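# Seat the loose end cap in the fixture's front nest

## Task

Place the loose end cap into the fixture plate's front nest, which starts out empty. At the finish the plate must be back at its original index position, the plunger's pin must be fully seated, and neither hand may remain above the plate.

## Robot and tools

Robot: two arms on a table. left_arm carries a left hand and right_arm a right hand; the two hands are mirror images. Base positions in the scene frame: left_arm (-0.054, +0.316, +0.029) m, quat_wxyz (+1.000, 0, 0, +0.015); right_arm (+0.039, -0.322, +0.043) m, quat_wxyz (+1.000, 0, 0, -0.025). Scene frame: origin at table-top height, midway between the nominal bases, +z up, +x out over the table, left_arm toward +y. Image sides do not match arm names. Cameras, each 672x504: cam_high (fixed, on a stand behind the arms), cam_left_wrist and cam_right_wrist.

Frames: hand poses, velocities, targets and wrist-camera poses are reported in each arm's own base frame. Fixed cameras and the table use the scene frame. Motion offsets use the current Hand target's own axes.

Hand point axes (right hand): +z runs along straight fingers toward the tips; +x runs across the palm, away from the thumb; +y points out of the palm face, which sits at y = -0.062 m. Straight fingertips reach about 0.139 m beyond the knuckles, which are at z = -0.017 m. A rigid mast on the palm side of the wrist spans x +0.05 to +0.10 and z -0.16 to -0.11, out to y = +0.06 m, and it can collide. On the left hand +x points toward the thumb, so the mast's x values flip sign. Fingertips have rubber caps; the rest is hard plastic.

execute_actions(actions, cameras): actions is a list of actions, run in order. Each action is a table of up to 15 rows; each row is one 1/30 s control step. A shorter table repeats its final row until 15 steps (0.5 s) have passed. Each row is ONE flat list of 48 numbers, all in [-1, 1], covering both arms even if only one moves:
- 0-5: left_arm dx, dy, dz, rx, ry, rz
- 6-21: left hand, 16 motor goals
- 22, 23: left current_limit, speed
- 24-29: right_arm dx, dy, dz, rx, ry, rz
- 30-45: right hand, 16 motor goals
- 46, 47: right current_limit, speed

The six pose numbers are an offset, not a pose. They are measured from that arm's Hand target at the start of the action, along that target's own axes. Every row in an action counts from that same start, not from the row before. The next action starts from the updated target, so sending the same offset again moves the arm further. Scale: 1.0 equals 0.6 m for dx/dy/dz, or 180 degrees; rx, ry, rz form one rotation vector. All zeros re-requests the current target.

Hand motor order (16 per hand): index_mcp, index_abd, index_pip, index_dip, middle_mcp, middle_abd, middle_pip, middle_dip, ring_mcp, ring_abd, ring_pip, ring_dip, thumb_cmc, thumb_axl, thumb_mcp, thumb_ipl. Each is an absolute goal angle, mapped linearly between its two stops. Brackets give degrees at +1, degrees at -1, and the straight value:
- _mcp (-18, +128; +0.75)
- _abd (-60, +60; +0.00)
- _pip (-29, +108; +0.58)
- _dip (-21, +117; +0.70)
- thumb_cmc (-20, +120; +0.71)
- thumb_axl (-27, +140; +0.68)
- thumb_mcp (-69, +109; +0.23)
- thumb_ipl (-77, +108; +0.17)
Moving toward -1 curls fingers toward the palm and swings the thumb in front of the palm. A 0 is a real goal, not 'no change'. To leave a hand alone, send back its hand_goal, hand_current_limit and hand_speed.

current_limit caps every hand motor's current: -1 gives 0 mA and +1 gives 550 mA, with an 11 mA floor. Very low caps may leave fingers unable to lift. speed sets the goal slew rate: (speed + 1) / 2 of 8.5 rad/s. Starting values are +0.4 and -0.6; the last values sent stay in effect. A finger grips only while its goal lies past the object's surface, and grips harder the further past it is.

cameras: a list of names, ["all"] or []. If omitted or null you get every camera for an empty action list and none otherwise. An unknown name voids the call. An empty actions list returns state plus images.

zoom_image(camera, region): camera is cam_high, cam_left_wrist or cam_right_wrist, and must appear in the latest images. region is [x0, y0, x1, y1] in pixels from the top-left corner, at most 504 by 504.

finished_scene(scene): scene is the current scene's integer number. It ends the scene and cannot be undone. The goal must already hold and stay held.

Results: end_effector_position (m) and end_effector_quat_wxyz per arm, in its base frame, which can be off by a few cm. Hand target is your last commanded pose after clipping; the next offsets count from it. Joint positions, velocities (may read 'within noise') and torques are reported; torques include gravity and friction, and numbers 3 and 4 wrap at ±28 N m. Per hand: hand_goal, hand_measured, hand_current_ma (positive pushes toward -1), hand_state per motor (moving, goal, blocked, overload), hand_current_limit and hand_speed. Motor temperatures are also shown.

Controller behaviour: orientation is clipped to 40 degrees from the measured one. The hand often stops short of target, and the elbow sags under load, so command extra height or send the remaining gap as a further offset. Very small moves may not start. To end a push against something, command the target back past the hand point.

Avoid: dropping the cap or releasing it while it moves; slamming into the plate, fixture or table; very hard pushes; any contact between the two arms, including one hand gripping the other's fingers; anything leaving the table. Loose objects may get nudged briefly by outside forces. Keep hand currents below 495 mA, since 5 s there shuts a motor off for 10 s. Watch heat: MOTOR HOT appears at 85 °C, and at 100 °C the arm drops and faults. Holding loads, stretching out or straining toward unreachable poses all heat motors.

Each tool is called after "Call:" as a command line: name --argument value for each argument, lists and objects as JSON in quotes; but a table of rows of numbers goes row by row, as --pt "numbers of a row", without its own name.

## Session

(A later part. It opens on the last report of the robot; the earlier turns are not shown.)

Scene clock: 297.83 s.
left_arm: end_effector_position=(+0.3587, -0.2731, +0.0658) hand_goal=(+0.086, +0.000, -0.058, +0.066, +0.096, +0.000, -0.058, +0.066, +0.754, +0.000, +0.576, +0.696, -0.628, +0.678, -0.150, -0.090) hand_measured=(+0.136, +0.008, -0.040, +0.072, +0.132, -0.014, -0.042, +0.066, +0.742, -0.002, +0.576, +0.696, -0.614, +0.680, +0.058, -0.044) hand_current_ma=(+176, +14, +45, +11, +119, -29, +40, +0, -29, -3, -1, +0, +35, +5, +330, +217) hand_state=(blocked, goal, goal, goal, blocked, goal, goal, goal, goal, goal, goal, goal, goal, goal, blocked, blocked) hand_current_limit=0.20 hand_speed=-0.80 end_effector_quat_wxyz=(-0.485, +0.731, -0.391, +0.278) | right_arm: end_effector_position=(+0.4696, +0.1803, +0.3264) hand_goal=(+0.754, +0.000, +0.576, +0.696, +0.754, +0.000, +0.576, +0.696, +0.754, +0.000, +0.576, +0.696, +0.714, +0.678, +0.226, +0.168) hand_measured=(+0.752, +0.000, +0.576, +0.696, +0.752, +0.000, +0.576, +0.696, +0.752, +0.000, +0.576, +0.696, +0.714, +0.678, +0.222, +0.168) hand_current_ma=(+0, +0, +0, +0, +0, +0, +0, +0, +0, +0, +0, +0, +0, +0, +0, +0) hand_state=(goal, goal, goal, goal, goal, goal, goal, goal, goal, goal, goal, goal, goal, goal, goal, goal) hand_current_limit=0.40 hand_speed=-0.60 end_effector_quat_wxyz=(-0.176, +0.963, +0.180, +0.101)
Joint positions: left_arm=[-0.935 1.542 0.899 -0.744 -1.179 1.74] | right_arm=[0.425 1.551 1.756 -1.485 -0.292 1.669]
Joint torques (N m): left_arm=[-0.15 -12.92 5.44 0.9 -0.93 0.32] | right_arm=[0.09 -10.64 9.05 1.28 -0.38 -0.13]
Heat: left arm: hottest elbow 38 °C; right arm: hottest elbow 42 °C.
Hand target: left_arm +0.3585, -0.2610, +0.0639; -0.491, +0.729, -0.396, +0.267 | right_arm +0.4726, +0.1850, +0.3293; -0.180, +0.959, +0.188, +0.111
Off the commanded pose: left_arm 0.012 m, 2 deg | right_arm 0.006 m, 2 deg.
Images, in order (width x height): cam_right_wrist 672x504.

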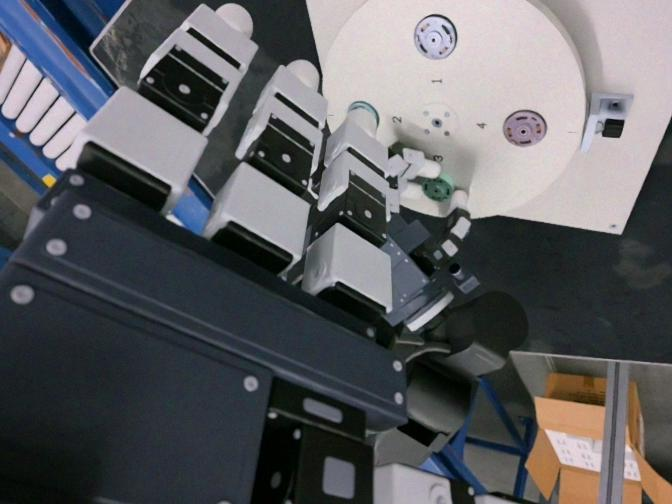

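Call:
execute_actions --actions '[[[0.0056,0.0137,0.0016,0,0,0,0.085,0,-0.058,0.065,0.095,0,-0.058,0.065,0.754,0,0.576,0.696,-0.629,0.678,-0.15,-0.09,0.2,-0.8,0,0,0,0,0,0,0.754,0,0.576,0.696,0.754,0,0.576,0.696,0.754,0,0.576,0.696,0.714,0.678,0.226,0.168,0.4,-0.6]]]' --cameras '["cam_high","cam_right_wrist"]'

Call:
zoom_image --camera "cam_right_wrist" --region '[400, 150, 480, 230]'

Call:
zoom_image --camera "cam_high" --region '[310, 155, 370, 215]'

Scene clock: 305.33 s.
left_arm: end_effector_position=(+0.3588, -0.2734, +0.0658) hand_goal=(+0.086, +0.000, -0.058, +0.066, +0.096, +0.000, -0.058, +0.066, +0.754, +0.000, +0.576, +0.696, -0.628, +0.678, -0.150, -0.090) hand_measured=(+0.136, +0.008, -0.040, +0.072, +0.132, -0.014, -0.042, +0.066, +0.742, -0.002, +0.576, +0.696, -0.614, +0.680, +0.058, -0.044) hand_current_ma=(+176, +14, +45, +11, +119, -29, +38, +0, -29, -3, -1, +0, +35, +5, +330, +217) hand_state=(blocked, goal, goal, goal, blocked, goal, goal, goal, goal, goal, goal, goal, goal, goal, blocked, blocked) hand_current_limit=0.20 hand_speed=-0.80 end_effector_quat_wxyz=(-0.485, +0.731, -0.391, +0.278) | right_arm: end_effector_position=(+0.4696, +0.1803, +0.3264) hand_goal=(+0.754, +0.000, +0.576, +0.696, +0.754, +0.000, +0.576, +0.696, +0.754, +0.000, +0.576, +0.696, +0.714, +0.678, +0.226, +0.168) hand_measured=(+0.752, +0.000, +0.576, +0.696, +0.752, +0.000, +0.576, +0.696, +0.752, +0.000, +0.576, +0.696, +0.714, +0.678, +0.222, +0.168) hand_current_ma=(+0, +0, +0, +0, +0, +0, +0, +0, +0, +0, +0, +0, +0, +0, +0, +0) hand_state=(goal, goal, goal, goal, goal, goal, goal, goal, goal, goal, goal, goal, goal, goal, goal, goal) hand_current_limit=0.40 hand_speed=-0.60 end_effector_quat_wxyz=(-0.176, +0.963, +0.180, +0.101)
Joint positions: left_arm=[-0.935 1.542 0.899 -0.743 -1.179 1.74] | right_arm=[0.425 1.551 1.756 -1.485 -0.292 1.669]
Joint torques (N m): left_arm=[-0.62 -10.93 5.61 1.07 -0.96 0.21] | right_arm=[0.03 -10.58 9.17 1.26 -0.36 -0.13]
Heat: left arm: hottest elbow 37 °C; right arm: hottest elbow 42 °C.
Hand target: left_arm +0.3585, -0.2651, +0.0560; -0.491, +0.729, -0.396, +0.267 | right_arm +0.4726, +0.1850, +0.3293; -0.180, +0.959, +0.188, +0.111
Off the commanded pose: left_arm 0.013 m, 2 deg | right_arm 0.006 m, 2 deg.
Images, in order (width x height): cam_high 672x504, cam_right_wrist 672x504.

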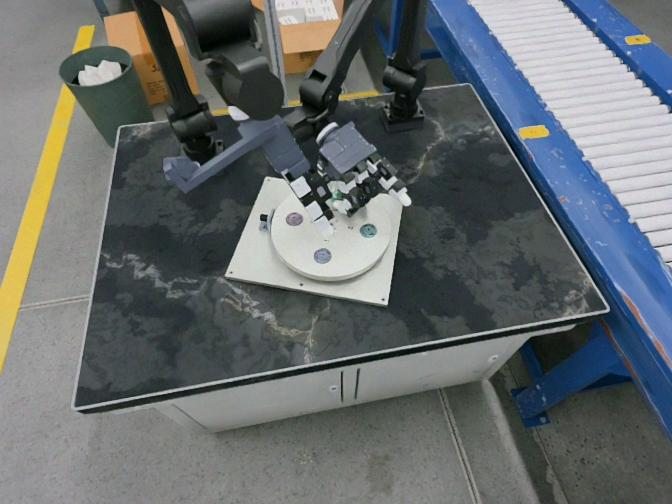

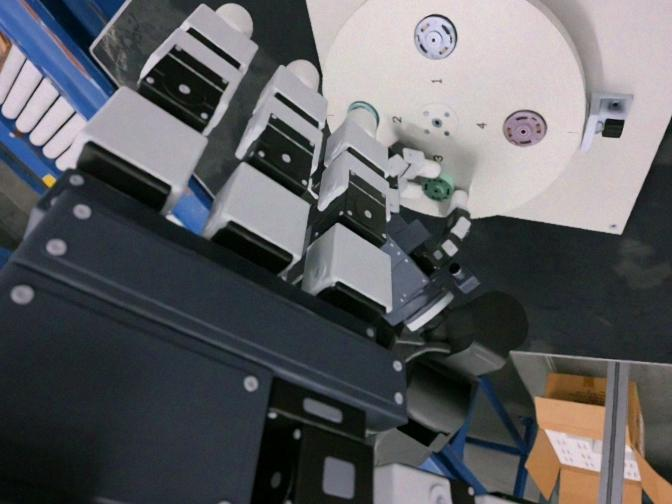

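Scaled by 6.300 from the camera's 672x504 image, which has a finer 960x720 frame.

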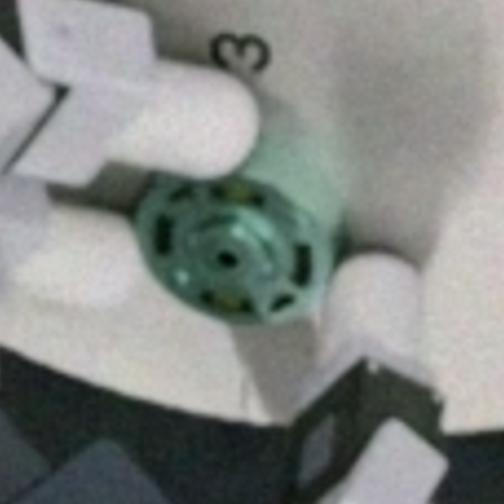

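Scaled by 8.400 from the camera's 672x504 image, which has a finer 960x720 frame.

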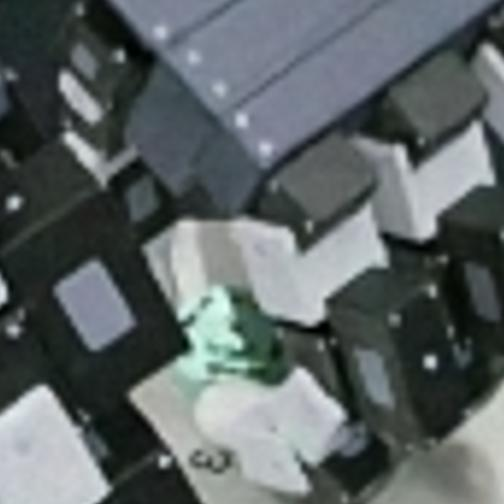

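Call:
execute_actions --actions '[[[-0.0027,-0.0031,-0.0057,0,0,0,0.085,0,-0.058,0.065,0.095,0,-0.058,0.065,0.754,0,0.576,0.696,-0.629,0.678,-0.15,-0.09,0.2,-0.8,0,0,0,0,0,0,0.754,0,0.576,0.696,0.754,0,0.576,0.696,0.754,0,0.576,0.696,0.714,0.678,0.226,0.168,0.4,-0.6]]]' --cameras '["cam_right_wrist"]'

Call:
zoom_image --camera "cam_right_wrist" --region '[400, 150, 480, 230]'

Scene clock: 331.13 s.
left_arm: end_effector_position=(+0.3588, -0.2734, +0.0658) hand_goal=(+0.086, +0.000, -0.058, +0.066, +0.096, +0.000, -0.058, +0.066, +0.754, +0.000, +0.576, +0.696, -0.628, +0.678, -0.150, -0.090) hand_measured=(+0.136, +0.008, -0.040, +0.072, +0.132, -0.014, -0.042, +0.066, +0.742, -0.002, +0.576, +0.696, -0.614, +0.680, +0.058, -0.044) hand_current_ma=(+176, +14, +45, +11, +119, -29, +38, +0, -29, -3, -1, +0, +35, +5, +330, +217) hand_state=(blocked, goal, goal, goal, blocked, goal, goal, goal, goal, goal, goal, goal, goal, goal, blocked, blocked) hand_current_limit=0.20 hand_speed=-0.80 end_effector_quat_wxyz=(-0.485, +0.731, -0.391, +0.278) | right_arm: end_effector_position=(+0.4696, +0.1803, +0.3264) hand_goal=(+0.754, +0.000, +0.576, +0.696, +0.754, +0.000, +0.576, +0.696, +0.754, +0.000, +0.576, +0.696, +0.714, +0.678, +0.226, +0.168) hand_measured=(+0.752, +0.000, +0.576, +0.696, +0.752, +0.000, +0.576, +0.696, +0.752, +0.000, +0.576, +0.696, +0.714, +0.678, +0.222, +0.168) hand_current_ma=(+0, +0, +0, +0, +0, +0, +0, +0, +0, +0, +0, +0, +0, +0, +0, +0) hand_state=(goal, goal, goal, goal, goal, goal, goal, goal, goal, goal, goal, goal, goal, goal, goal, goal) hand_current_limit=0.40 hand_speed=-0.60 end_effector_quat_wxyz=(-0.176, +0.963, +0.180, +0.101)
Joint positions: left_arm=[-0.935 1.542 0.899 -0.743 -1.179 1.74] | right_arm=[0.425 1.551 1.756 -1.485 -0.292 1.669]
Joint torques (N m): left_arm=[-1.26 -11.58 5.72 0.21 -0.98 0.09] | right_arm=[0.79 -10.93 9.14 1.2 -0.36 -0.16]
Heat: left arm: hottest elbow 37 °C; right arm: hottest elbow 42 °C.
Hand target: left_arm +0.3555, -0.2650, +0.0590; -0.491, +0.729, -0.396, +0.267 | right_arm +0.4726, +0.1850, +0.3293; -0.180, +0.959, +0.188, +0.111
Off the commanded pose: left_arm 0.011 m, 2 deg | right_arm 0.006 m, 2 deg.
Images, in order (width x height): cam_right_wrist 672x504.

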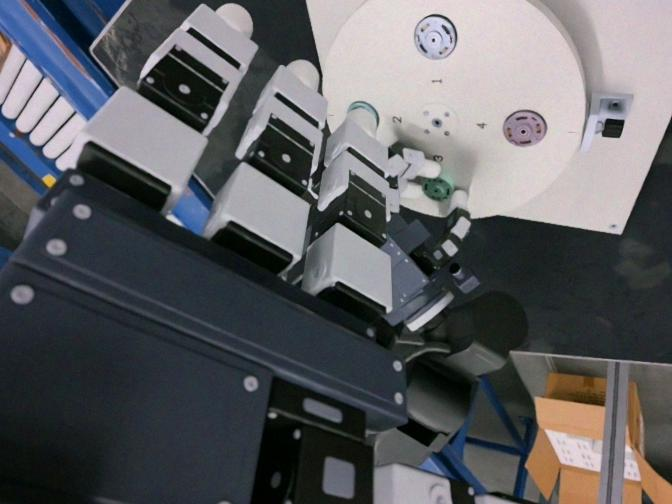

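Scaled by 6.300 from the camera's 672x504 image, which has a finer 960x720 frame.

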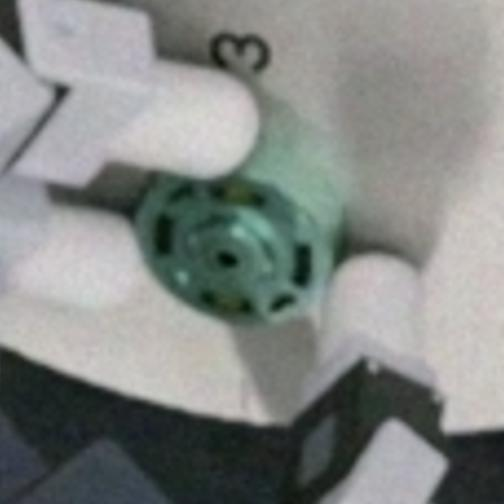

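Call:
execute_actions --actions '[[[-0.0027,0.0016,-0.0039,0,0,0,0.085,0,-0.058,0.065,0.095,0,-0.058,0.065,0.754,0,0.576,0.696,-0.629,0.678,-0.15,-0.09,0.2,-0.8,0,0,0,0,0,0,0.754,0,0.576,0.696,0.754,0,0.576,0.696,0.754,0,0.576,0.696,0.714,0.678,0.226,0.168,0.4,-0.6]]]' --cameras '["cam_right_wrist"]'

Call:
zoom_image --camera "cam_right_wrist" --region '[400, 150, 480, 230]'

Scene clock: 335.60 s.
left_arm: end_effector_position=(+0.3586, -0.2730, +0.0658) hand_goal=(+0.086, +0.000, -0.058, +0.066, +0.096, +0.000, -0.058, +0.066, +0.754, +0.000, +0.576, +0.696, -0.628, +0.678, -0.150, -0.090) hand_measured=(+0.136, +0.008, -0.040, +0.072, +0.132, -0.014, -0.042, +0.066, +0.742, -0.002, +0.576, +0.696, -0.614, +0.680, +0.058, -0.044) hand_current_ma=(+176, +14, +47, +12, +119, -29, +38, +0, -29, -3, -1, +0, +36, +5, +330, +217) hand_state=(blocked, goal, goal, goal, blocked, goal, goal, goal, goal, goal, goal, goal, goal, goal, blocked, blocked) hand_current_limit=0.20 hand_speed=-0.80 end_effector_quat_wxyz=(-0.485, +0.733, -0.389, +0.278) | right_arm: end_effector_position=(+0.4696, +0.1803, +0.3264) hand_goal=(+0.754, +0.000, +0.576, +0.696, +0.754, +0.000, +0.576, +0.696, +0.754, +0.000, +0.576, +0.696, +0.714, +0.678, +0.226, +0.168) hand_measured=(+0.752, +0.000, +0.576, +0.696, +0.752, +0.000, +0.576, +0.696, +0.752, +0.000, +0.576, +0.696, +0.714, +0.678, +0.222, +0.168) hand_current_ma=(+0, +0, +0, +0, +0, +0, +0, +0, +0, +0, +0, +0, +0, +0, +0, +0) hand_state=(goal, goal, goal, goal, goal, goal, goal, goal, goal, goal, goal, goal, goal, goal, goal, goal) hand_current_limit=0.40 hand_speed=-0.60 end_effector_quat_wxyz=(-0.176, +0.963, +0.180, +0.101)
Joint positions: left_arm=[-0.935 1.542 0.899 -0.748 -1.179 1.731] | right_arm=[0.425 1.551 1.756 -1.485 -0.292 1.669]
Joint torques (N m): left_arm=[-1.49 -11.63 5.52 -0.03 -1.04 0] | right_arm=[0.03 -10.75 9.17 1.2 -0.36 -0.17]
Heat: left arm: hottest elbow 36 °C; right arm: hottest elbow 42 °C.
Hand target: left_arm +0.3525, -0.2651, +0.0589; -0.491, +0.729, -0.396, +0.267 | right_arm +0.4726, +0.1850, +0.3293; -0.180, +0.959, +0.188, +0.111
Off the commanded pose: left_arm 0.012 m, 2 deg | right_arm 0.006 m, 2 deg.
Images, in order (width x height): cam_right_wrist 672x504.

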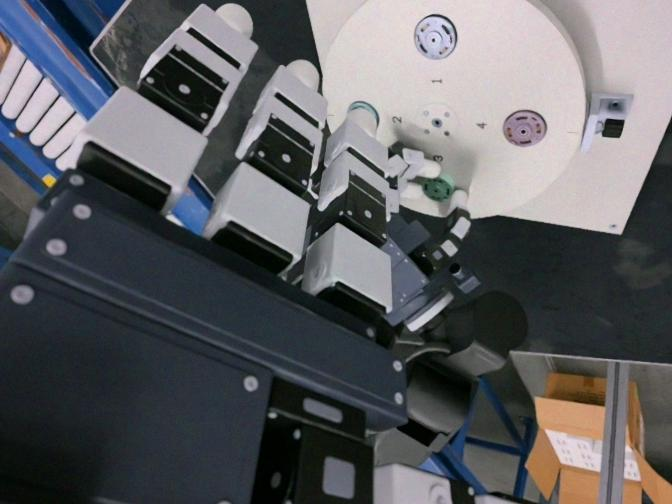

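Scaled by 6.300 from the camera's 672x504 image, which has a finer 960x720 frame.

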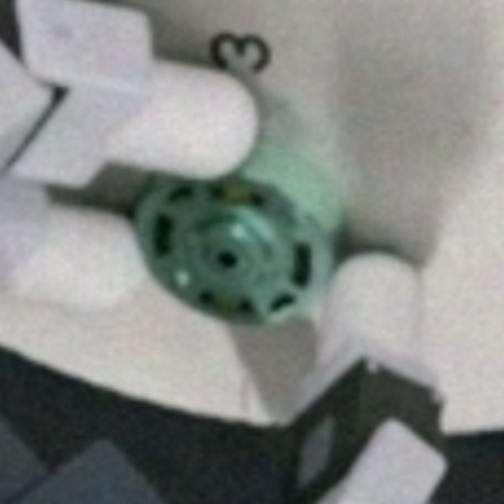

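Call:
execute_actions --actions '[[[0.0072,0.0001,-0.0003,0,-0.0309,-0.0125,0.085,0,-0.058,0.065,0.095,0,-0.058,0.065,0.754,0,0.576,0.696,-0.629,0.678,-0.15,-0.09,0.2,-0.8,0,0,0,0,0,0,0.754,0,0.576,0.696,0.754,0,0.576,0.696,0.754,0,0.576,0.696,0.714,0.678,0.226,0.168,0.4,-0.6]],[[0.0054,0.0002,-0.0004,0,0.0309,0.0125,0.085,0,-0.058,0.065,0.095,0,-0.058,0.065,0.754,0,0.576,0.696,-0.629,0.678,-0.15,-0.09,0.2,-0.8,0,0,0,0,0,0,0.754,0,0.576,0.696,0.754,0,0.576,0.696,0.754,0,0.576,0.696,0.714,0.678,0.226,0.168,0.4,-0.6]]]' --cameras '["cam_right_wrist"]'

Call:
zoom_image --camera "cam_right_wrist" --region '[400, 150, 480, 230]'

Scene clock: 352.03 s.
left_arm: end_effector_position=(+0.3589, -0.2723, +0.0656) hand_goal=(+0.086, +0.000, -0.058, +0.066, +0.096, +0.000, -0.058, +0.066, +0.754, +0.000, +0.576, +0.696, -0.628, +0.678, -0.150, -0.090) hand_measured=(+0.114, +0.014, -0.040, +0.070, +0.140, -0.022, -0.040, +0.066, +0.742, -0.002, +0.576, +0.696, -0.640, +0.676, +0.064, -0.044) hand_current_ma=(+88, +28, +50, +9, +154, -50, +45, +0, -29, -2, -1, +0, -31, -2, +330, +217) hand_state=(blocked, goal, goal, goal, blocked, blocked, goal, goal, goal, goal, goal, goal, goal, goal, blocked, blocked) hand_current_limit=0.20 hand_speed=-0.80 end_effector_quat_wxyz=(-0.497, +0.726, -0.393, +0.268) | right_arm: end_effector_position=(+0.4696, +0.1803, +0.3264) hand_goal=(+0.754, +0.000, +0.576, +0.696, +0.754, +0.000, +0.576, +0.696, +0.754, +0.000, +0.576, +0.696, +0.714, +0.678, +0.226, +0.168) hand_measured=(+0.752, +0.000, +0.576, +0.696, +0.752, +0.000, +0.576, +0.696, +0.752, +0.000, +0.576, +0.696, +0.714, +0.678, +0.222, +0.168) hand_current_ma=(+0, +0, +0, +0, +0, +0, +0, +0, +0, +0, +0, +0, +0, +0, +0, +0) hand_state=(goal, goal, goal, goal, goal, goal, goal, goal, goal, goal, goal, goal, goal, goal, goal, goal) hand_current_limit=0.40 hand_speed=-0.60 end_effector_quat_wxyz=(-0.176, +0.963, +0.180, +0.101)
Joint positions: left_arm=[-0.94 1.564 0.922 -0.801 -1.197 1.712] | right_arm=[0.425 1.551 1.756 -1.485 -0.292 1.669]
Joint torques (N m): left_arm=[-1.03 -11.75 5.56 1.29 -0.5 0.08] | right_arm=[-0.44 -11.34 9.07 1.32 -0.33 -0.16]
Heat: left arm: hottest elbow 36 °C; right arm: hottest elbow 42 °C.
Hand target: left_arm +0.3565, -0.2713, +0.0589; -0.491, +0.729, -0.396, +0.267 | right_arm +0.4726, +0.1850, +0.3293; -0.180, +0.959, +0.188, +0.111
Off the commanded pose: left_arm 0.007 m, 1 deg | right_arm 0.006 m, 2 deg.
Images, in order (width x height): cam_right_wrist 672x504.

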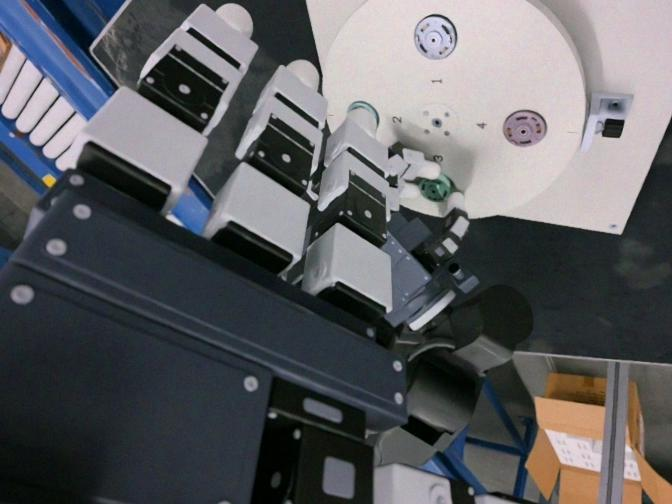

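Scaled by 6.300 from the camera's 672x504 image, which has a finer 960x720 frame.

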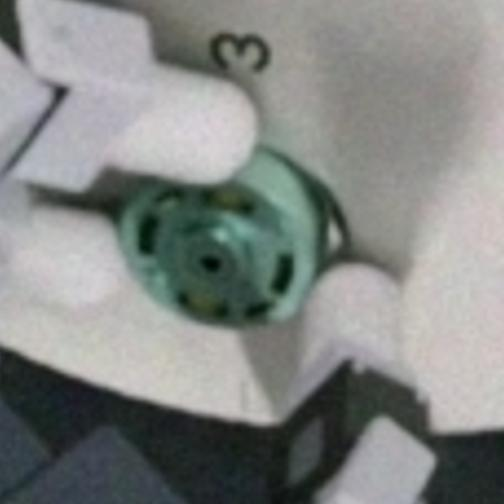

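Call:
execute_actions --actions '[[[0.0052,-0.0019,-0.0087,0,0,0,0.085,0,-0.058,0.065,0.095,0,-0.058,0.065,0.754,0,0.576,0.696,-0.629,0.678,-0.15,-0.09,0.2,-0.8,0,0,0,0,0,0,0.754,0,0.576,0.696,0.754,0,0.576,0.696,0.754,0,0.576,0.696,0.714,0.678,0.226,0.168,0.4,-0.6]]]' --cameras '["cam_right_wrist"]'

Call:
zoom_image --camera "cam_right_wrist" --region '[400, 150, 480, 230]'

Scene clock: 361.30 s.
left_arm: end_effector_position=(+0.3588, -0.2722, +0.0656) hand_goal=(+0.086, +0.000, -0.058, +0.066, +0.096, +0.000, -0.058, +0.066, +0.754, +0.000, +0.576, +0.696, -0.628, +0.678, -0.150, -0.090) hand_measured=(+0.114, +0.014, -0.040, +0.070, +0.140, -0.022, -0.040, +0.066, +0.742, -0.002, +0.576, +0.696, -0.640, +0.676, +0.064, -0.044) hand_current_ma=(+88, +28, +50, +8, +154, -50, +45, +0, -29, -2, -1, +0, -30, -2, +330, +217) hand_state=(blocked, goal, goal, goal, blocked, blocked, goal, goal, goal, goal, goal, goal, goal, goal, blocked, blocked) hand_current_limit=0.20 hand_speed=-0.80 end_effector_quat_wxyz=(-0.497, +0.726, -0.393, +0.267) | right_arm: end_effector_position=(+0.4696, +0.1803, +0.3264) hand_goal=(+0.754, +0.000, +0.576, +0.696, +0.754, +0.000, +0.576, +0.696, +0.754, +0.000, +0.576, +0.696, +0.714, +0.678, +0.226, +0.168) hand_measured=(+0.752, +0.000, +0.576, +0.696, +0.752, +0.000, +0.576, +0.696, +0.752, +0.000, +0.576, +0.696, +0.714, +0.678, +0.222, +0.168) hand_current_ma=(+0, +0, +0, +0, +0, +0, +0, +0, +0, +0, +0, +0, +0, +0, +0, +0) hand_state=(goal, goal, goal, goal, goal, goal, goal, goal, goal, goal, goal, goal, goal, goal, goal, goal) hand_current_limit=0.40 hand_speed=-0.60 end_effector_quat_wxyz=(-0.176, +0.963, +0.180, +0.101)
Joint positions: left_arm=[-0.94 1.564 0.922 -0.802 -1.197 1.712] | right_arm=[0.425 1.551 1.756 -1.485 -0.292 1.669]
Joint torques (N m): left_arm=[-2.08 -11.69 6.71 -0.05 -0.51 -0.12] | right_arm=[0.03 -10.64 9.18 1.28 -0.35 -0.15]
Heat: left arm: hottest elbow 36 °C; right arm: hottest elbow 42 °C.
Hand target: left_arm +0.3545, -0.2764, +0.0620; -0.491, +0.729, -0.396, +0.267 | right_arm +0.4726, +0.1850, +0.3293; -0.180, +0.959, +0.188, +0.111
Off the commanded pose: left_arm 0.007 m, 1 deg | right_arm 0.006 m, 2 deg.
Images, in order (width x height): cam_right_wrist 672x504.

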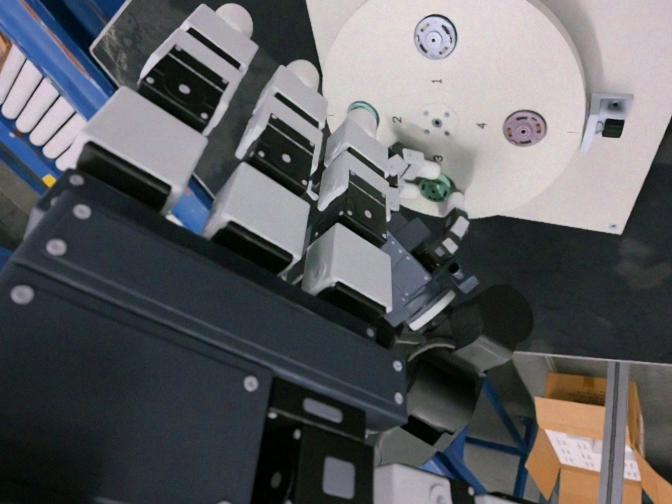

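Scaled by 6.300 from the camera's 672x504 image, which has a finer 960x720 frame.

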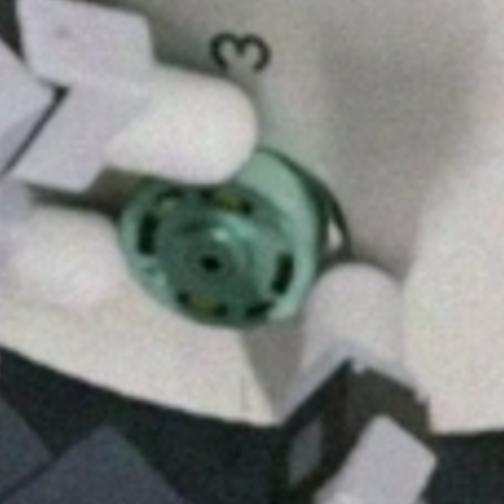

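Call:
execute_actions --actions '[[[-0.0073,0.0024,0.003,0,-0.0309,-0.0125,0.085,0,-0.058,0.065,0.095,0,-0.058,0.065,0.754,0,0.576,0.696,-0.629,0.678,-0.15,-0.09,0.2,-0.8,0,0,0,0,0,0,0.754,0,0.576,0.696,0.754,0,0.576,0.696,0.754,0,0.576,0.696,0.714,0.678,0.226,0.168,0.4,-0.6]],[[0.0054,0.0002,-0.0004,0,0.0309,0.0125,0.085,0,-0.058,0.065,0.095,0,-0.058,0.065,0.754,0,0.576,0.696,-0.629,0.678,-0.15,-0.09,0.2,-0.8,0,0,0,0,0,0,0.754,0,0.576,0.696,0.754,0,0.576,0.696,0.754,0,0.576,0.696,0.714,0.678,0.226,0.168,0.4,-0.6]]]' --cameras '["cam_right_wrist"]'

Call:
zoom_image --camera "cam_right_wrist" --region '[400, 150, 480, 230]'

Scene clock: 371.73 s.
left_arm: end_effector_position=(+0.3586, -0.2732, +0.0657) hand_goal=(+0.086, +0.000, -0.058, +0.066, +0.096, +0.000, -0.058, +0.066, +0.754, +0.000, +0.576, +0.696, -0.628, +0.678, -0.150, -0.090) hand_measured=(+0.114, +0.014, -0.038, +0.070, +0.140, -0.022, -0.036, +0.068, +0.742, -0.002, +0.576, +0.696, -0.642, +0.676, +0.064, -0.044) hand_current_ma=(+85, +29, +53, +10, +152, -53, +57, +2, -29, -2, -1, +0, -35, -3, +330, +213) hand_state=(blocked, goal, goal, goal, blocked, blocked, blocked, goal, goal, goal, goal, goal, goal, goal, blocked, blocked) hand_current_limit=0.20 hand_speed=-0.80 end_effector_quat_wxyz=(-0.500, +0.725, -0.392, +0.266) | right_arm: end_effector_position=(+0.4696, +0.1803, +0.3264) hand_goal=(+0.754, +0.000, +0.576, +0.696, +0.754, +0.000, +0.576, +0.696, +0.754, +0.000, +0.576, +0.696, +0.714, +0.678, +0.226, +0.168) hand_measured=(+0.752, +0.000, +0.576, +0.696, +0.752, +0.000, +0.576, +0.696, +0.752, +0.000, +0.576, +0.696, +0.714, +0.678, +0.222, +0.168) hand_current_ma=(+0, +0, +0, +0, +0, +0, +0, +0, +0, +0, +0, +0, +0, +0, +0, +0) hand_state=(goal, goal, goal, goal, goal, goal, goal, goal, goal, goal, goal, goal, goal, goal, goal, goal) hand_current_limit=0.40 hand_speed=-0.60 end_effector_quat_wxyz=(-0.176, +0.963, +0.180, +0.101)
Joint positions: left_arm=[-0.943 1.572 0.932 -0.826 -1.201 1.69] | right_arm=[0.425 1.551 1.756 -1.485 -0.292 1.669]
Joint torques (N m): left_arm=[-1.49 -12.45 5.61 1.24 -0.38 0.07] | right_arm=[0.44 -10.87 9.25 1.22 -0.42 -0.14]
Heat: left arm: hottest elbow 37 °C; right arm: hottest elbow 42 °C.
Hand target: left_arm +0.3549, -0.2748, +0.0599; -0.491, +0.729, -0.396, +0.267 | right_arm +0.4726, +0.1850, +0.3293; -0.180, +0.959, +0.188, +0.111
Off the commanded pose: left_arm 0.007 m, 1 deg | right_arm 0.006 m, 2 deg.
Images, in order (width x height): cam_right_wrist 672x504.

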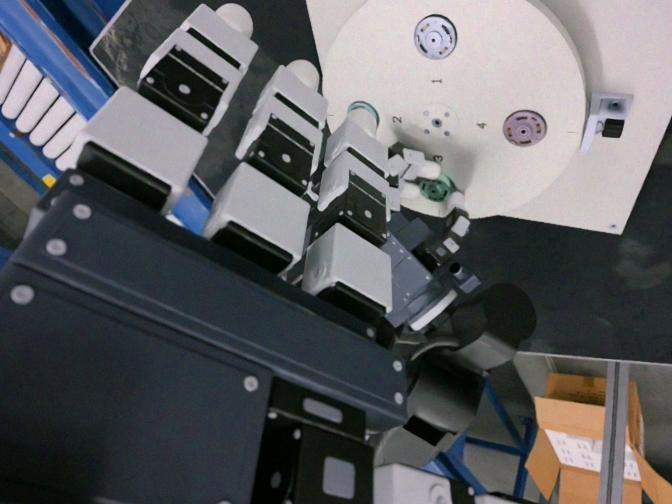

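Scaled by 6.300 from the camera's 672x504 image, which has a finer 960x720 frame.

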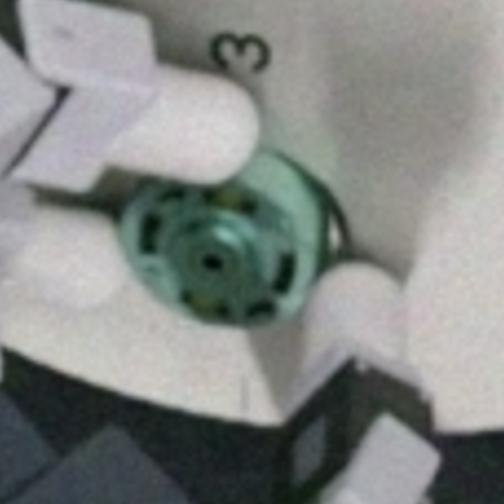

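Call:
execute_actions --actions '[[[0.0007,-0.0145,-0.0072,0,0,0,0.085,0,-0.058,0.065,0.095,0,-0.058,0.065,0.754,0,0.576,0.696,-0.629,0.678,-0.15,-0.09,0.2,-0.8,0,0,0,0,0,0,0.754,0,0.576,0.696,0.754,0,0.576,0.696,0.754,0,0.576,0.696,0.714,0.678,0.226,0.168,0.4,-0.6]]]' --cameras '["cam_right_wrist"]'

Call:
zoom_image --camera "cam_right_wrist" --region '[400, 150, 480, 230]'

Scene clock: 380.73 s.
left_arm: end_effector_position=(+0.3577, -0.2742, +0.0658) hand_goal=(+0.086, +0.000, -0.058, +0.066, +0.096, +0.000, -0.058, +0.066, +0.754, +0.000, +0.576, +0.696, -0.628, +0.678, -0.150, -0.090) hand_measured=(+0.116, +0.014, -0.038, +0.070, +0.140, -0.022, -0.036, +0.068, +0.742, -0.002, +0.576, +0.696, -0.636, +0.676, +0.064, -0.044) hand_current_ma=(+93, +30, +53, +7, +152, -53, +59, +3, -29, -2, -1, +0, -17, -3, +330, +213) hand_state=(blocked, goal, goal, goal, blocked, blocked, blocked, goal, goal, goal, goal, goal, goal, goal, blocked, blocked) hand_current_limit=0.20 hand_speed=-0.80 end_effector_quat_wxyz=(-0.496, +0.728, -0.393, +0.265) | right_arm: end_effector_position=(+0.4696, +0.1803, +0.3264) hand_goal=(+0.754, +0.000, +0.576, +0.696, +0.754, +0.000, +0.576, +0.696, +0.754, +0.000, +0.576, +0.696, +0.714, +0.678, +0.226, +0.168) hand_measured=(+0.752, +0.000, +0.576, +0.696, +0.752, +0.000, +0.576, +0.696, +0.752, +0.000, +0.576, +0.696, +0.714, +0.678, +0.222, +0.168) hand_current_ma=(+0, +0, +0, +0, +0, +0, +0, +0, +0, +0, +0, +0, +0, +0, +0, +0) hand_state=(goal, goal, goal, goal, goal, goal, goal, goal, goal, goal, goal, goal, goal, goal, goal, goal) hand_current_limit=0.40 hand_speed=-0.60 end_effector_quat_wxyz=(-0.176, +0.963, +0.180, +0.101)
Joint positions: left_arm=[-0.943 1.569 0.932 -0.826 -1.192 1.69] | right_arm=[0.425 1.551 1.756 -1.485 -0.292 1.669]
Joint torques (N m): left_arm=[-1.9 -13.39 6.52 0.29 -0.65 0.11] | right_arm=[-0.26 -10.7 9.17 1.31 -0.34 -0.16]
Heat: left arm: hottest elbow 36 °C; right arm: hottest elbow 42 °C.
Hand target: left_arm +0.3545, -0.2755, +0.0695; -0.491, +0.729, -0.396, +0.267 | right_arm +0.4726, +0.1850, +0.3293; -0.180, +0.959, +0.188, +0.111
Off the commanded pose: left_arm 0.005 m, 1 deg | right_arm 0.006 m, 2 deg.
Images, in order (width x height): cam_right_wrist 672x504.

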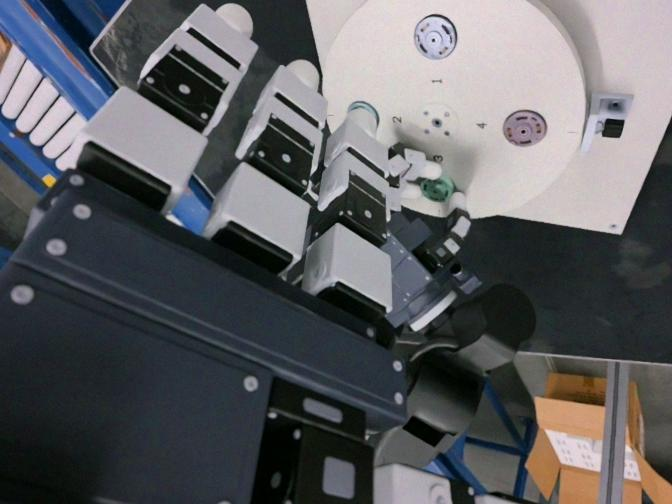

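Scaled by 6.300 from the camera's 672x504 image, which has a finer 960x720 frame.

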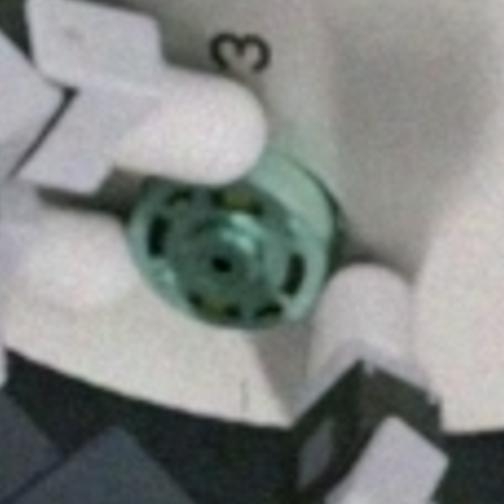

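Call:
execute_actions --actions '[[[0.0037,0.0012,-0.0032,0,0,0,0.085,0,-0.058,0.065,0.095,0,-0.058,0.065,0.754,0,0.576,0.696,-0.629,0.678,-0.15,-0.09,0.2,-0.8,0,0,0,0,0,0,0.754,0,0.576,0.696,0.754,0,0.576,0.696,0.754,0,0.576,0.696,0.714,0.678,0.226,0.168,0.4,-0.6]]]' --cameras '["cam_right_wrist"]'

Call:
zoom_image --camera "cam_right_wrist" --region '[400, 150, 480, 230]'

Scene clock: 388.40 s.
left_arm: end_effector_position=(+0.3572, -0.2736, +0.0656) hand_goal=(+0.086, +0.000, -0.058, +0.066, +0.096, +0.000, -0.058, +0.066, +0.754, +0.000, +0.576, +0.696, -0.628, +0.678, -0.150, -0.090) hand_measured=(+0.116, +0.016, -0.038, +0.070, +0.140, -0.022, -0.036, +0.068, +0.742, -0.002, +0.576, +0.696, -0.636, +0.676, +0.064, -0.044) hand_current_ma=(+93, +35, +53, +8, +152, -50, +59, +3, -29, -2, -1, +0, -16, -3, +330, +213) hand_state=(blocked, goal, goal, goal, blocked, blocked, blocked, goal, goal, goal, goal, goal, goal, goal, blocked, blocked) hand_current_limit=0.20 hand_speed=-0.80 end_effector_quat_wxyz=(-0.496, +0.727, -0.394, +0.264) | right_arm: end_effector_position=(+0.4696, +0.1803, +0.3264) hand_goal=(+0.754, +0.000, +0.576, +0.696, +0.754, +0.000, +0.576, +0.696, +0.754, +0.000, +0.576, +0.696, +0.714, +0.678, +0.226, +0.168) hand_measured=(+0.752, +0.000, +0.576, +0.696, +0.752, +0.000, +0.576, +0.696, +0.752, +0.000, +0.576, +0.696, +0.714, +0.678, +0.222, +0.168) hand_current_ma=(+0, +0, +0, +0, +0, +0, +0, +0, +0, +0, +0, +0, +0, +0, +0, +0) hand_state=(goal, goal, goal, goal, goal, goal, goal, goal, goal, goal, goal, goal, goal, goal, goal, goal) hand_current_limit=0.40 hand_speed=-0.60 end_effector_quat_wxyz=(-0.176, +0.963, +0.180, +0.101)
Joint positions: left_arm=[-0.943 1.569 0.932 -0.83 -1.192 1.69] | right_arm=[0.425 1.551 1.756 -1.485 -0.292 1.669]
Joint torques (N m): left_arm=[-2.26 -13.04 7.15 -0.16 -0.69 -0.02] | right_arm=[0.21 -10.81 9.17 1.31 -0.38 -0.17]
Heat: left arm: hottest elbow 36 °C; right arm: hottest elbow 42 °C.
Hand target: left_arm +0.3540, -0.2785, +0.0696; -0.491, +0.729, -0.396, +0.267 | right_arm +0.4726, +0.1850, +0.3293; -0.180, +0.959, +0.188, +0.111
Off the commanded pose: left_arm 0.007 m, 1 deg | right_arm 0.006 m, 2 deg.
Images, in order (width x height): cam_right_wrist 672x504.

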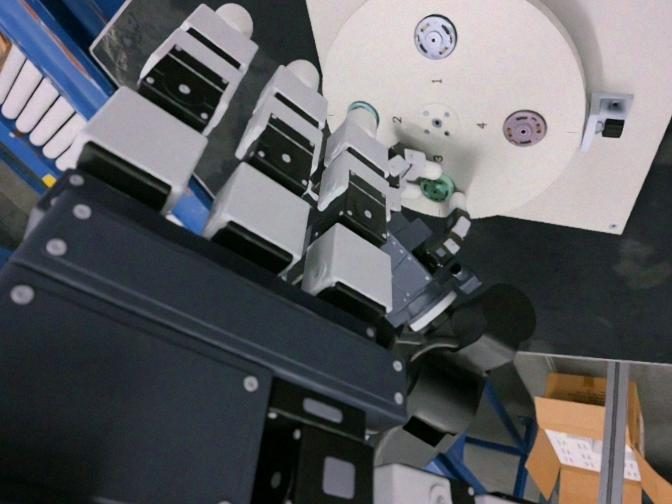

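Scaled by 6.300 from the camera's 672x504 image, which has a finer 960x720 frame.

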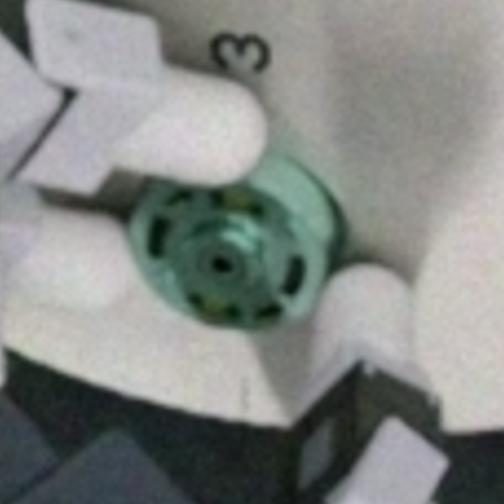

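Call:
execute_actions --actions '[[[0,0.0077,0.0031,0,0,0,0.085,0.06,-0.058,0.065,0.095,0.05,-0.058,0.065,0.754,0,0.576,0.696,-0.629,0.678,-0.15,-0.09,0.2,-0.8,0,0,0,0,0,0,0.754,0,0.576,0.696,0.754,0,0.576,0.696,0.754,0,0.576,0.696,0.714,0.678,0.226,0.168,0.4,-0.6]]]' --cameras '["cam_right_wrist"]'

Call:
zoom_image --camera "cam_right_wrist" --region '[400, 150, 480, 230]'

Scene clock: 405.30 s.
left_arm: end_effector_position=(+0.3570, -0.2734, +0.0655) hand_goal=(+0.086, +0.060, -0.058, +0.066, +0.096, +0.050, -0.058, +0.066, +0.754, +0.000, +0.576, +0.696, -0.628, +0.678, -0.150, -0.090) hand_measured=(+0.112, +0.062, -0.038, +0.070, +0.140, +0.004, -0.036, +0.068, +0.742, -0.002, +0.576, +0.696, -0.628, +0.676, +0.064, -0.044) hand_current_ma=(+77, +2, +51, +8, +152, -128, +59, +3, -29, -2, -1, +0, -1, -3, +330, +211) hand_state=(blocked, goal, goal, goal, blocked, blocked, blocked, goal, goal, goal, goal, goal, goal, goal, blocked, blocked) hand_current_limit=0.20 hand_speed=-0.80 end_effector_quat_wxyz=(-0.496, +0.727, -0.394, +0.263) | right_arm: end_effector_position=(+0.4696, +0.1803, +0.3264) hand_goal=(+0.754, +0.000, +0.576, +0.696, +0.754, +0.000, +0.576, +0.696, +0.754, +0.000, +0.576, +0.696, +0.714, +0.678, +0.226, +0.168) hand_measured=(+0.752, +0.000, +0.576, +0.696, +0.752, +0.000, +0.576, +0.696, +0.752, +0.000, +0.576, +0.696, +0.714, +0.678, +0.222, +0.168) hand_current_ma=(+0, +0, +0, +0, +0, +0, +0, +0, +0, +0, +0, +0, +0, +0, +0, +0) hand_state=(goal, goal, goal, goal, goal, goal, goal, goal, goal, goal, goal, goal, goal, goal, goal, goal) hand_current_limit=0.40 hand_speed=-0.60 end_effector_quat_wxyz=(-0.176, +0.963, +0.180, +0.101)
Joint positions: left_arm=[-0.943 1.569 0.932 -0.831 -1.192 1.69] | right_arm=[0.425 1.551 1.756 -1.485 -0.292 1.669]
Joint torques (N m): left_arm=[-1.96 -12.16 6.57 0.49 -0.71 0] | right_arm=[0.21 -10.64 9.24 1.36 -0.38 -0.11]
Heat: left arm: hottest elbow 36 °C; right arm: hottest elbow 42 °C.
Hand target: left_arm +0.3540, -0.2785, +0.0646; -0.491, +0.729, -0.396, +0.267 | right_arm +0.4726, +0.1850, +0.3293; -0.180, +0.959, +0.188, +0.111
Off the commanded pose: left_arm 0.006 m, 1 deg | right_arm 0.006 m, 2 deg.
Images, in order (width x height): cam_right_wrist 672x504.

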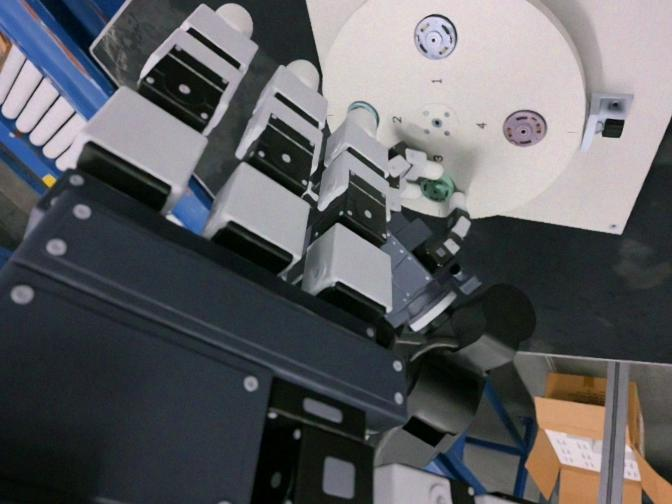

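Scaled by 6.300 from the camera's 672x504 image, which has a finer 960x720 frame.

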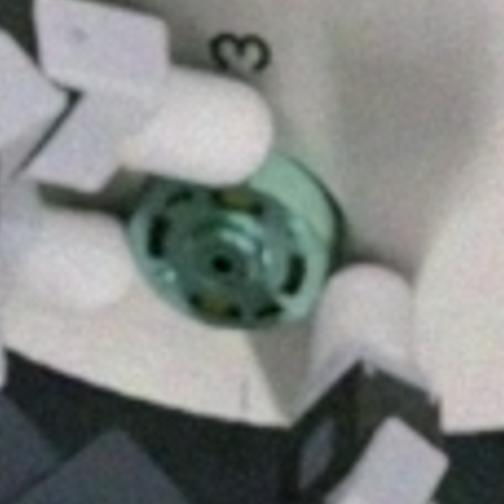

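Call:
execute_actions --actions '[[[-0.0043,-0.0079,0.0062,0,0,0,0.085,0.06,-0.058,0.065,0.11,0.02,-0.058,0.065,0.754,0,0.576,0.696,-0.629,0.678,-0.08,-0.07,0.2,-0.8,0,0,0,0,0,0,0.754,0,0.576,0.696,0.754,0,0.576,0.696,0.754,0,0.576,0.696,0.714,0.678,0.226,0.168,0.4,-0.6]],[[0,0,0,0,0,0,0.12,0.06,-0.058,0.065,0.17,0.02,-0.058,0.065,0.754,0,0.576,0.696,-0.629,0.678,0.08,-0.049,0.2,-0.8,0,0,0,0,0,0,0.754,0,0.576,0.696,0.754,0,0.576,0.696,0.754,0,0.576,0.696,0.714,0.678,0.226,0.168,0.4,-0.6]],[[0,0,0,0,0,0,0.192,0.06,-0.058,0.065,0.22,0.02,-0.058,0.065,0.754,0,0.576,0.696,-0.629,0.678,0.18,-0.049,0.2,-0.8,0,0,0,0,0,0,0.754,0,0.576,0.696,0.754,0,0.576,0.696,0.754,0,0.576,0.696,0.714,0.678,0.226,0.168,0.4,-0.6]]]' --cameras '["cam_high","cam_right_wrist"]'

Call:
zoom_image --camera "cam_right_wrist" --region '[400, 150, 480, 230]'

Call:
zoom_image --camera "cam_high" --region '[310, 155, 370, 215]'

Scene clock: 420.17 s.
left_arm: end_effector_position=(+0.3569, -0.2748, +0.0655) hand_goal=(+0.192, +0.060, -0.058, +0.066, +0.220, +0.020, -0.058, +0.066, +0.754, +0.000, +0.576, +0.696, -0.628, +0.678, +0.180, -0.048) hand_measured=(+0.174, +0.062, -0.062, +0.062, +0.202, +0.014, -0.064, +0.064, +0.742, -0.002, +0.576, +0.696, -0.630, +0.676, +0.176, -0.050) hand_current_ma=(-51, +2, -9, -6, -53, -11, -10, -4, -29, -2, -1, +0, -4, -3, -9, -4) hand_state=(goal, goal, goal, goal, goal, goal, goal, goal, goal, goal, goal, goal, goal, goal, goal, goal) hand_current_limit=0.20 hand_speed=-0.80 end_effector_quat_wxyz=(-0.494, +0.727, -0.398, +0.263) | right_arm: end_effector_position=(+0.4696, +0.1803, +0.3264) hand_goal=(+0.754, +0.000, +0.576, +0.696, +0.754, +0.000, +0.576, +0.696, +0.754, +0.000, +0.576, +0.696, +0.714, +0.678, +0.226, +0.168) hand_measured=(+0.752, +0.000, +0.576, +0.696, +0.752, +0.000, +0.576, +0.696, +0.752, +0.000, +0.576, +0.696, +0.714, +0.678, +0.222, +0.168) hand_current_ma=(+0, +0, +0, +0, +0, +0, +0, +0, +0, +0, +0, +0, +0, +0, +0, +0) hand_state=(goal, goal, goal, goal, goal, goal, goal, goal, goal, goal, goal, goal, goal, goal, goal, goal) hand_current_limit=0.40 hand_speed=-0.60 end_effector_quat_wxyz=(-0.176, +0.963, +0.180, +0.101)
Joint positions: left_arm=[-0.943 1.567 0.932 -0.82 -1.186 1.707] | right_arm=[0.425 1.551 1.756 -1.485 -0.292 1.669]
Joint torques (N m): left_arm=[-1.2 -13.33 5.94 1.02 -0.84 0.13] | right_arm=[0.26 -10.81 9.2 1.17 -0.39 -0.12]
Heat: left arm: hottest elbow 36 °C; right arm: hottest elbow 42 °C.
Hand target: left_arm +0.3569, -0.2735, +0.0676; -0.491, +0.729, -0.396, +0.267 | right_arm +0.4726, +0.1850, +0.3293; -0.180, +0.959, +0.188, +0.111
Off the commanded pose: left_arm 0.003 m, 1 deg | right_arm 0.006 m, 2 deg.
Images, in order (width x height): cam_high 672x504, cam_right_wrist 672x504.

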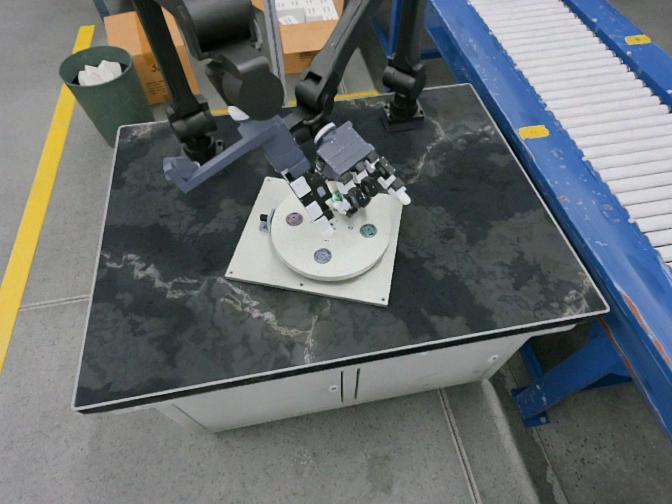

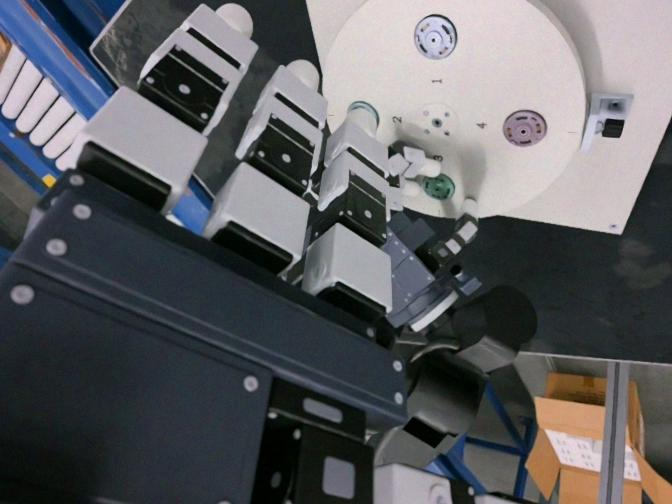

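Scaled by 6.300 from the camera's 672x504 image, which has a finer 960x720 frame.

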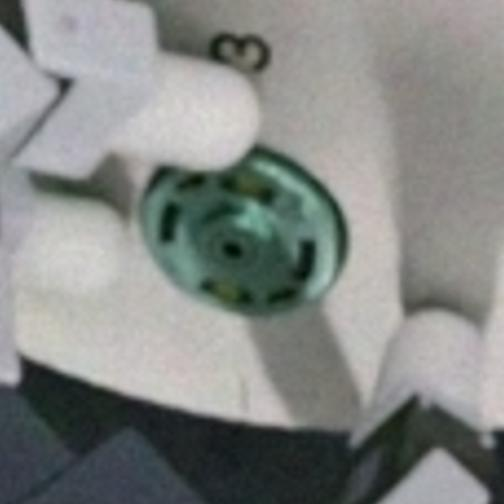

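Scaled by 8.400 from the camera's 672x504 image, which has a finer 960x720 frame.

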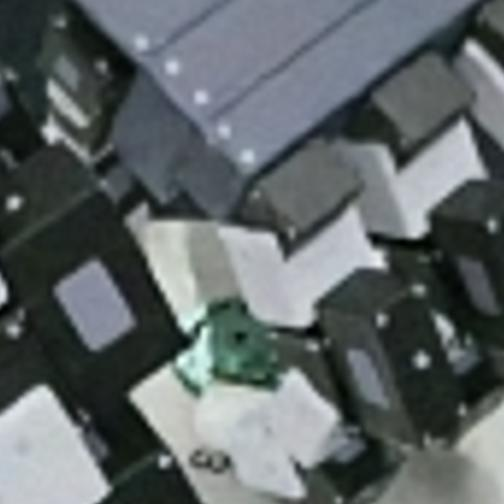

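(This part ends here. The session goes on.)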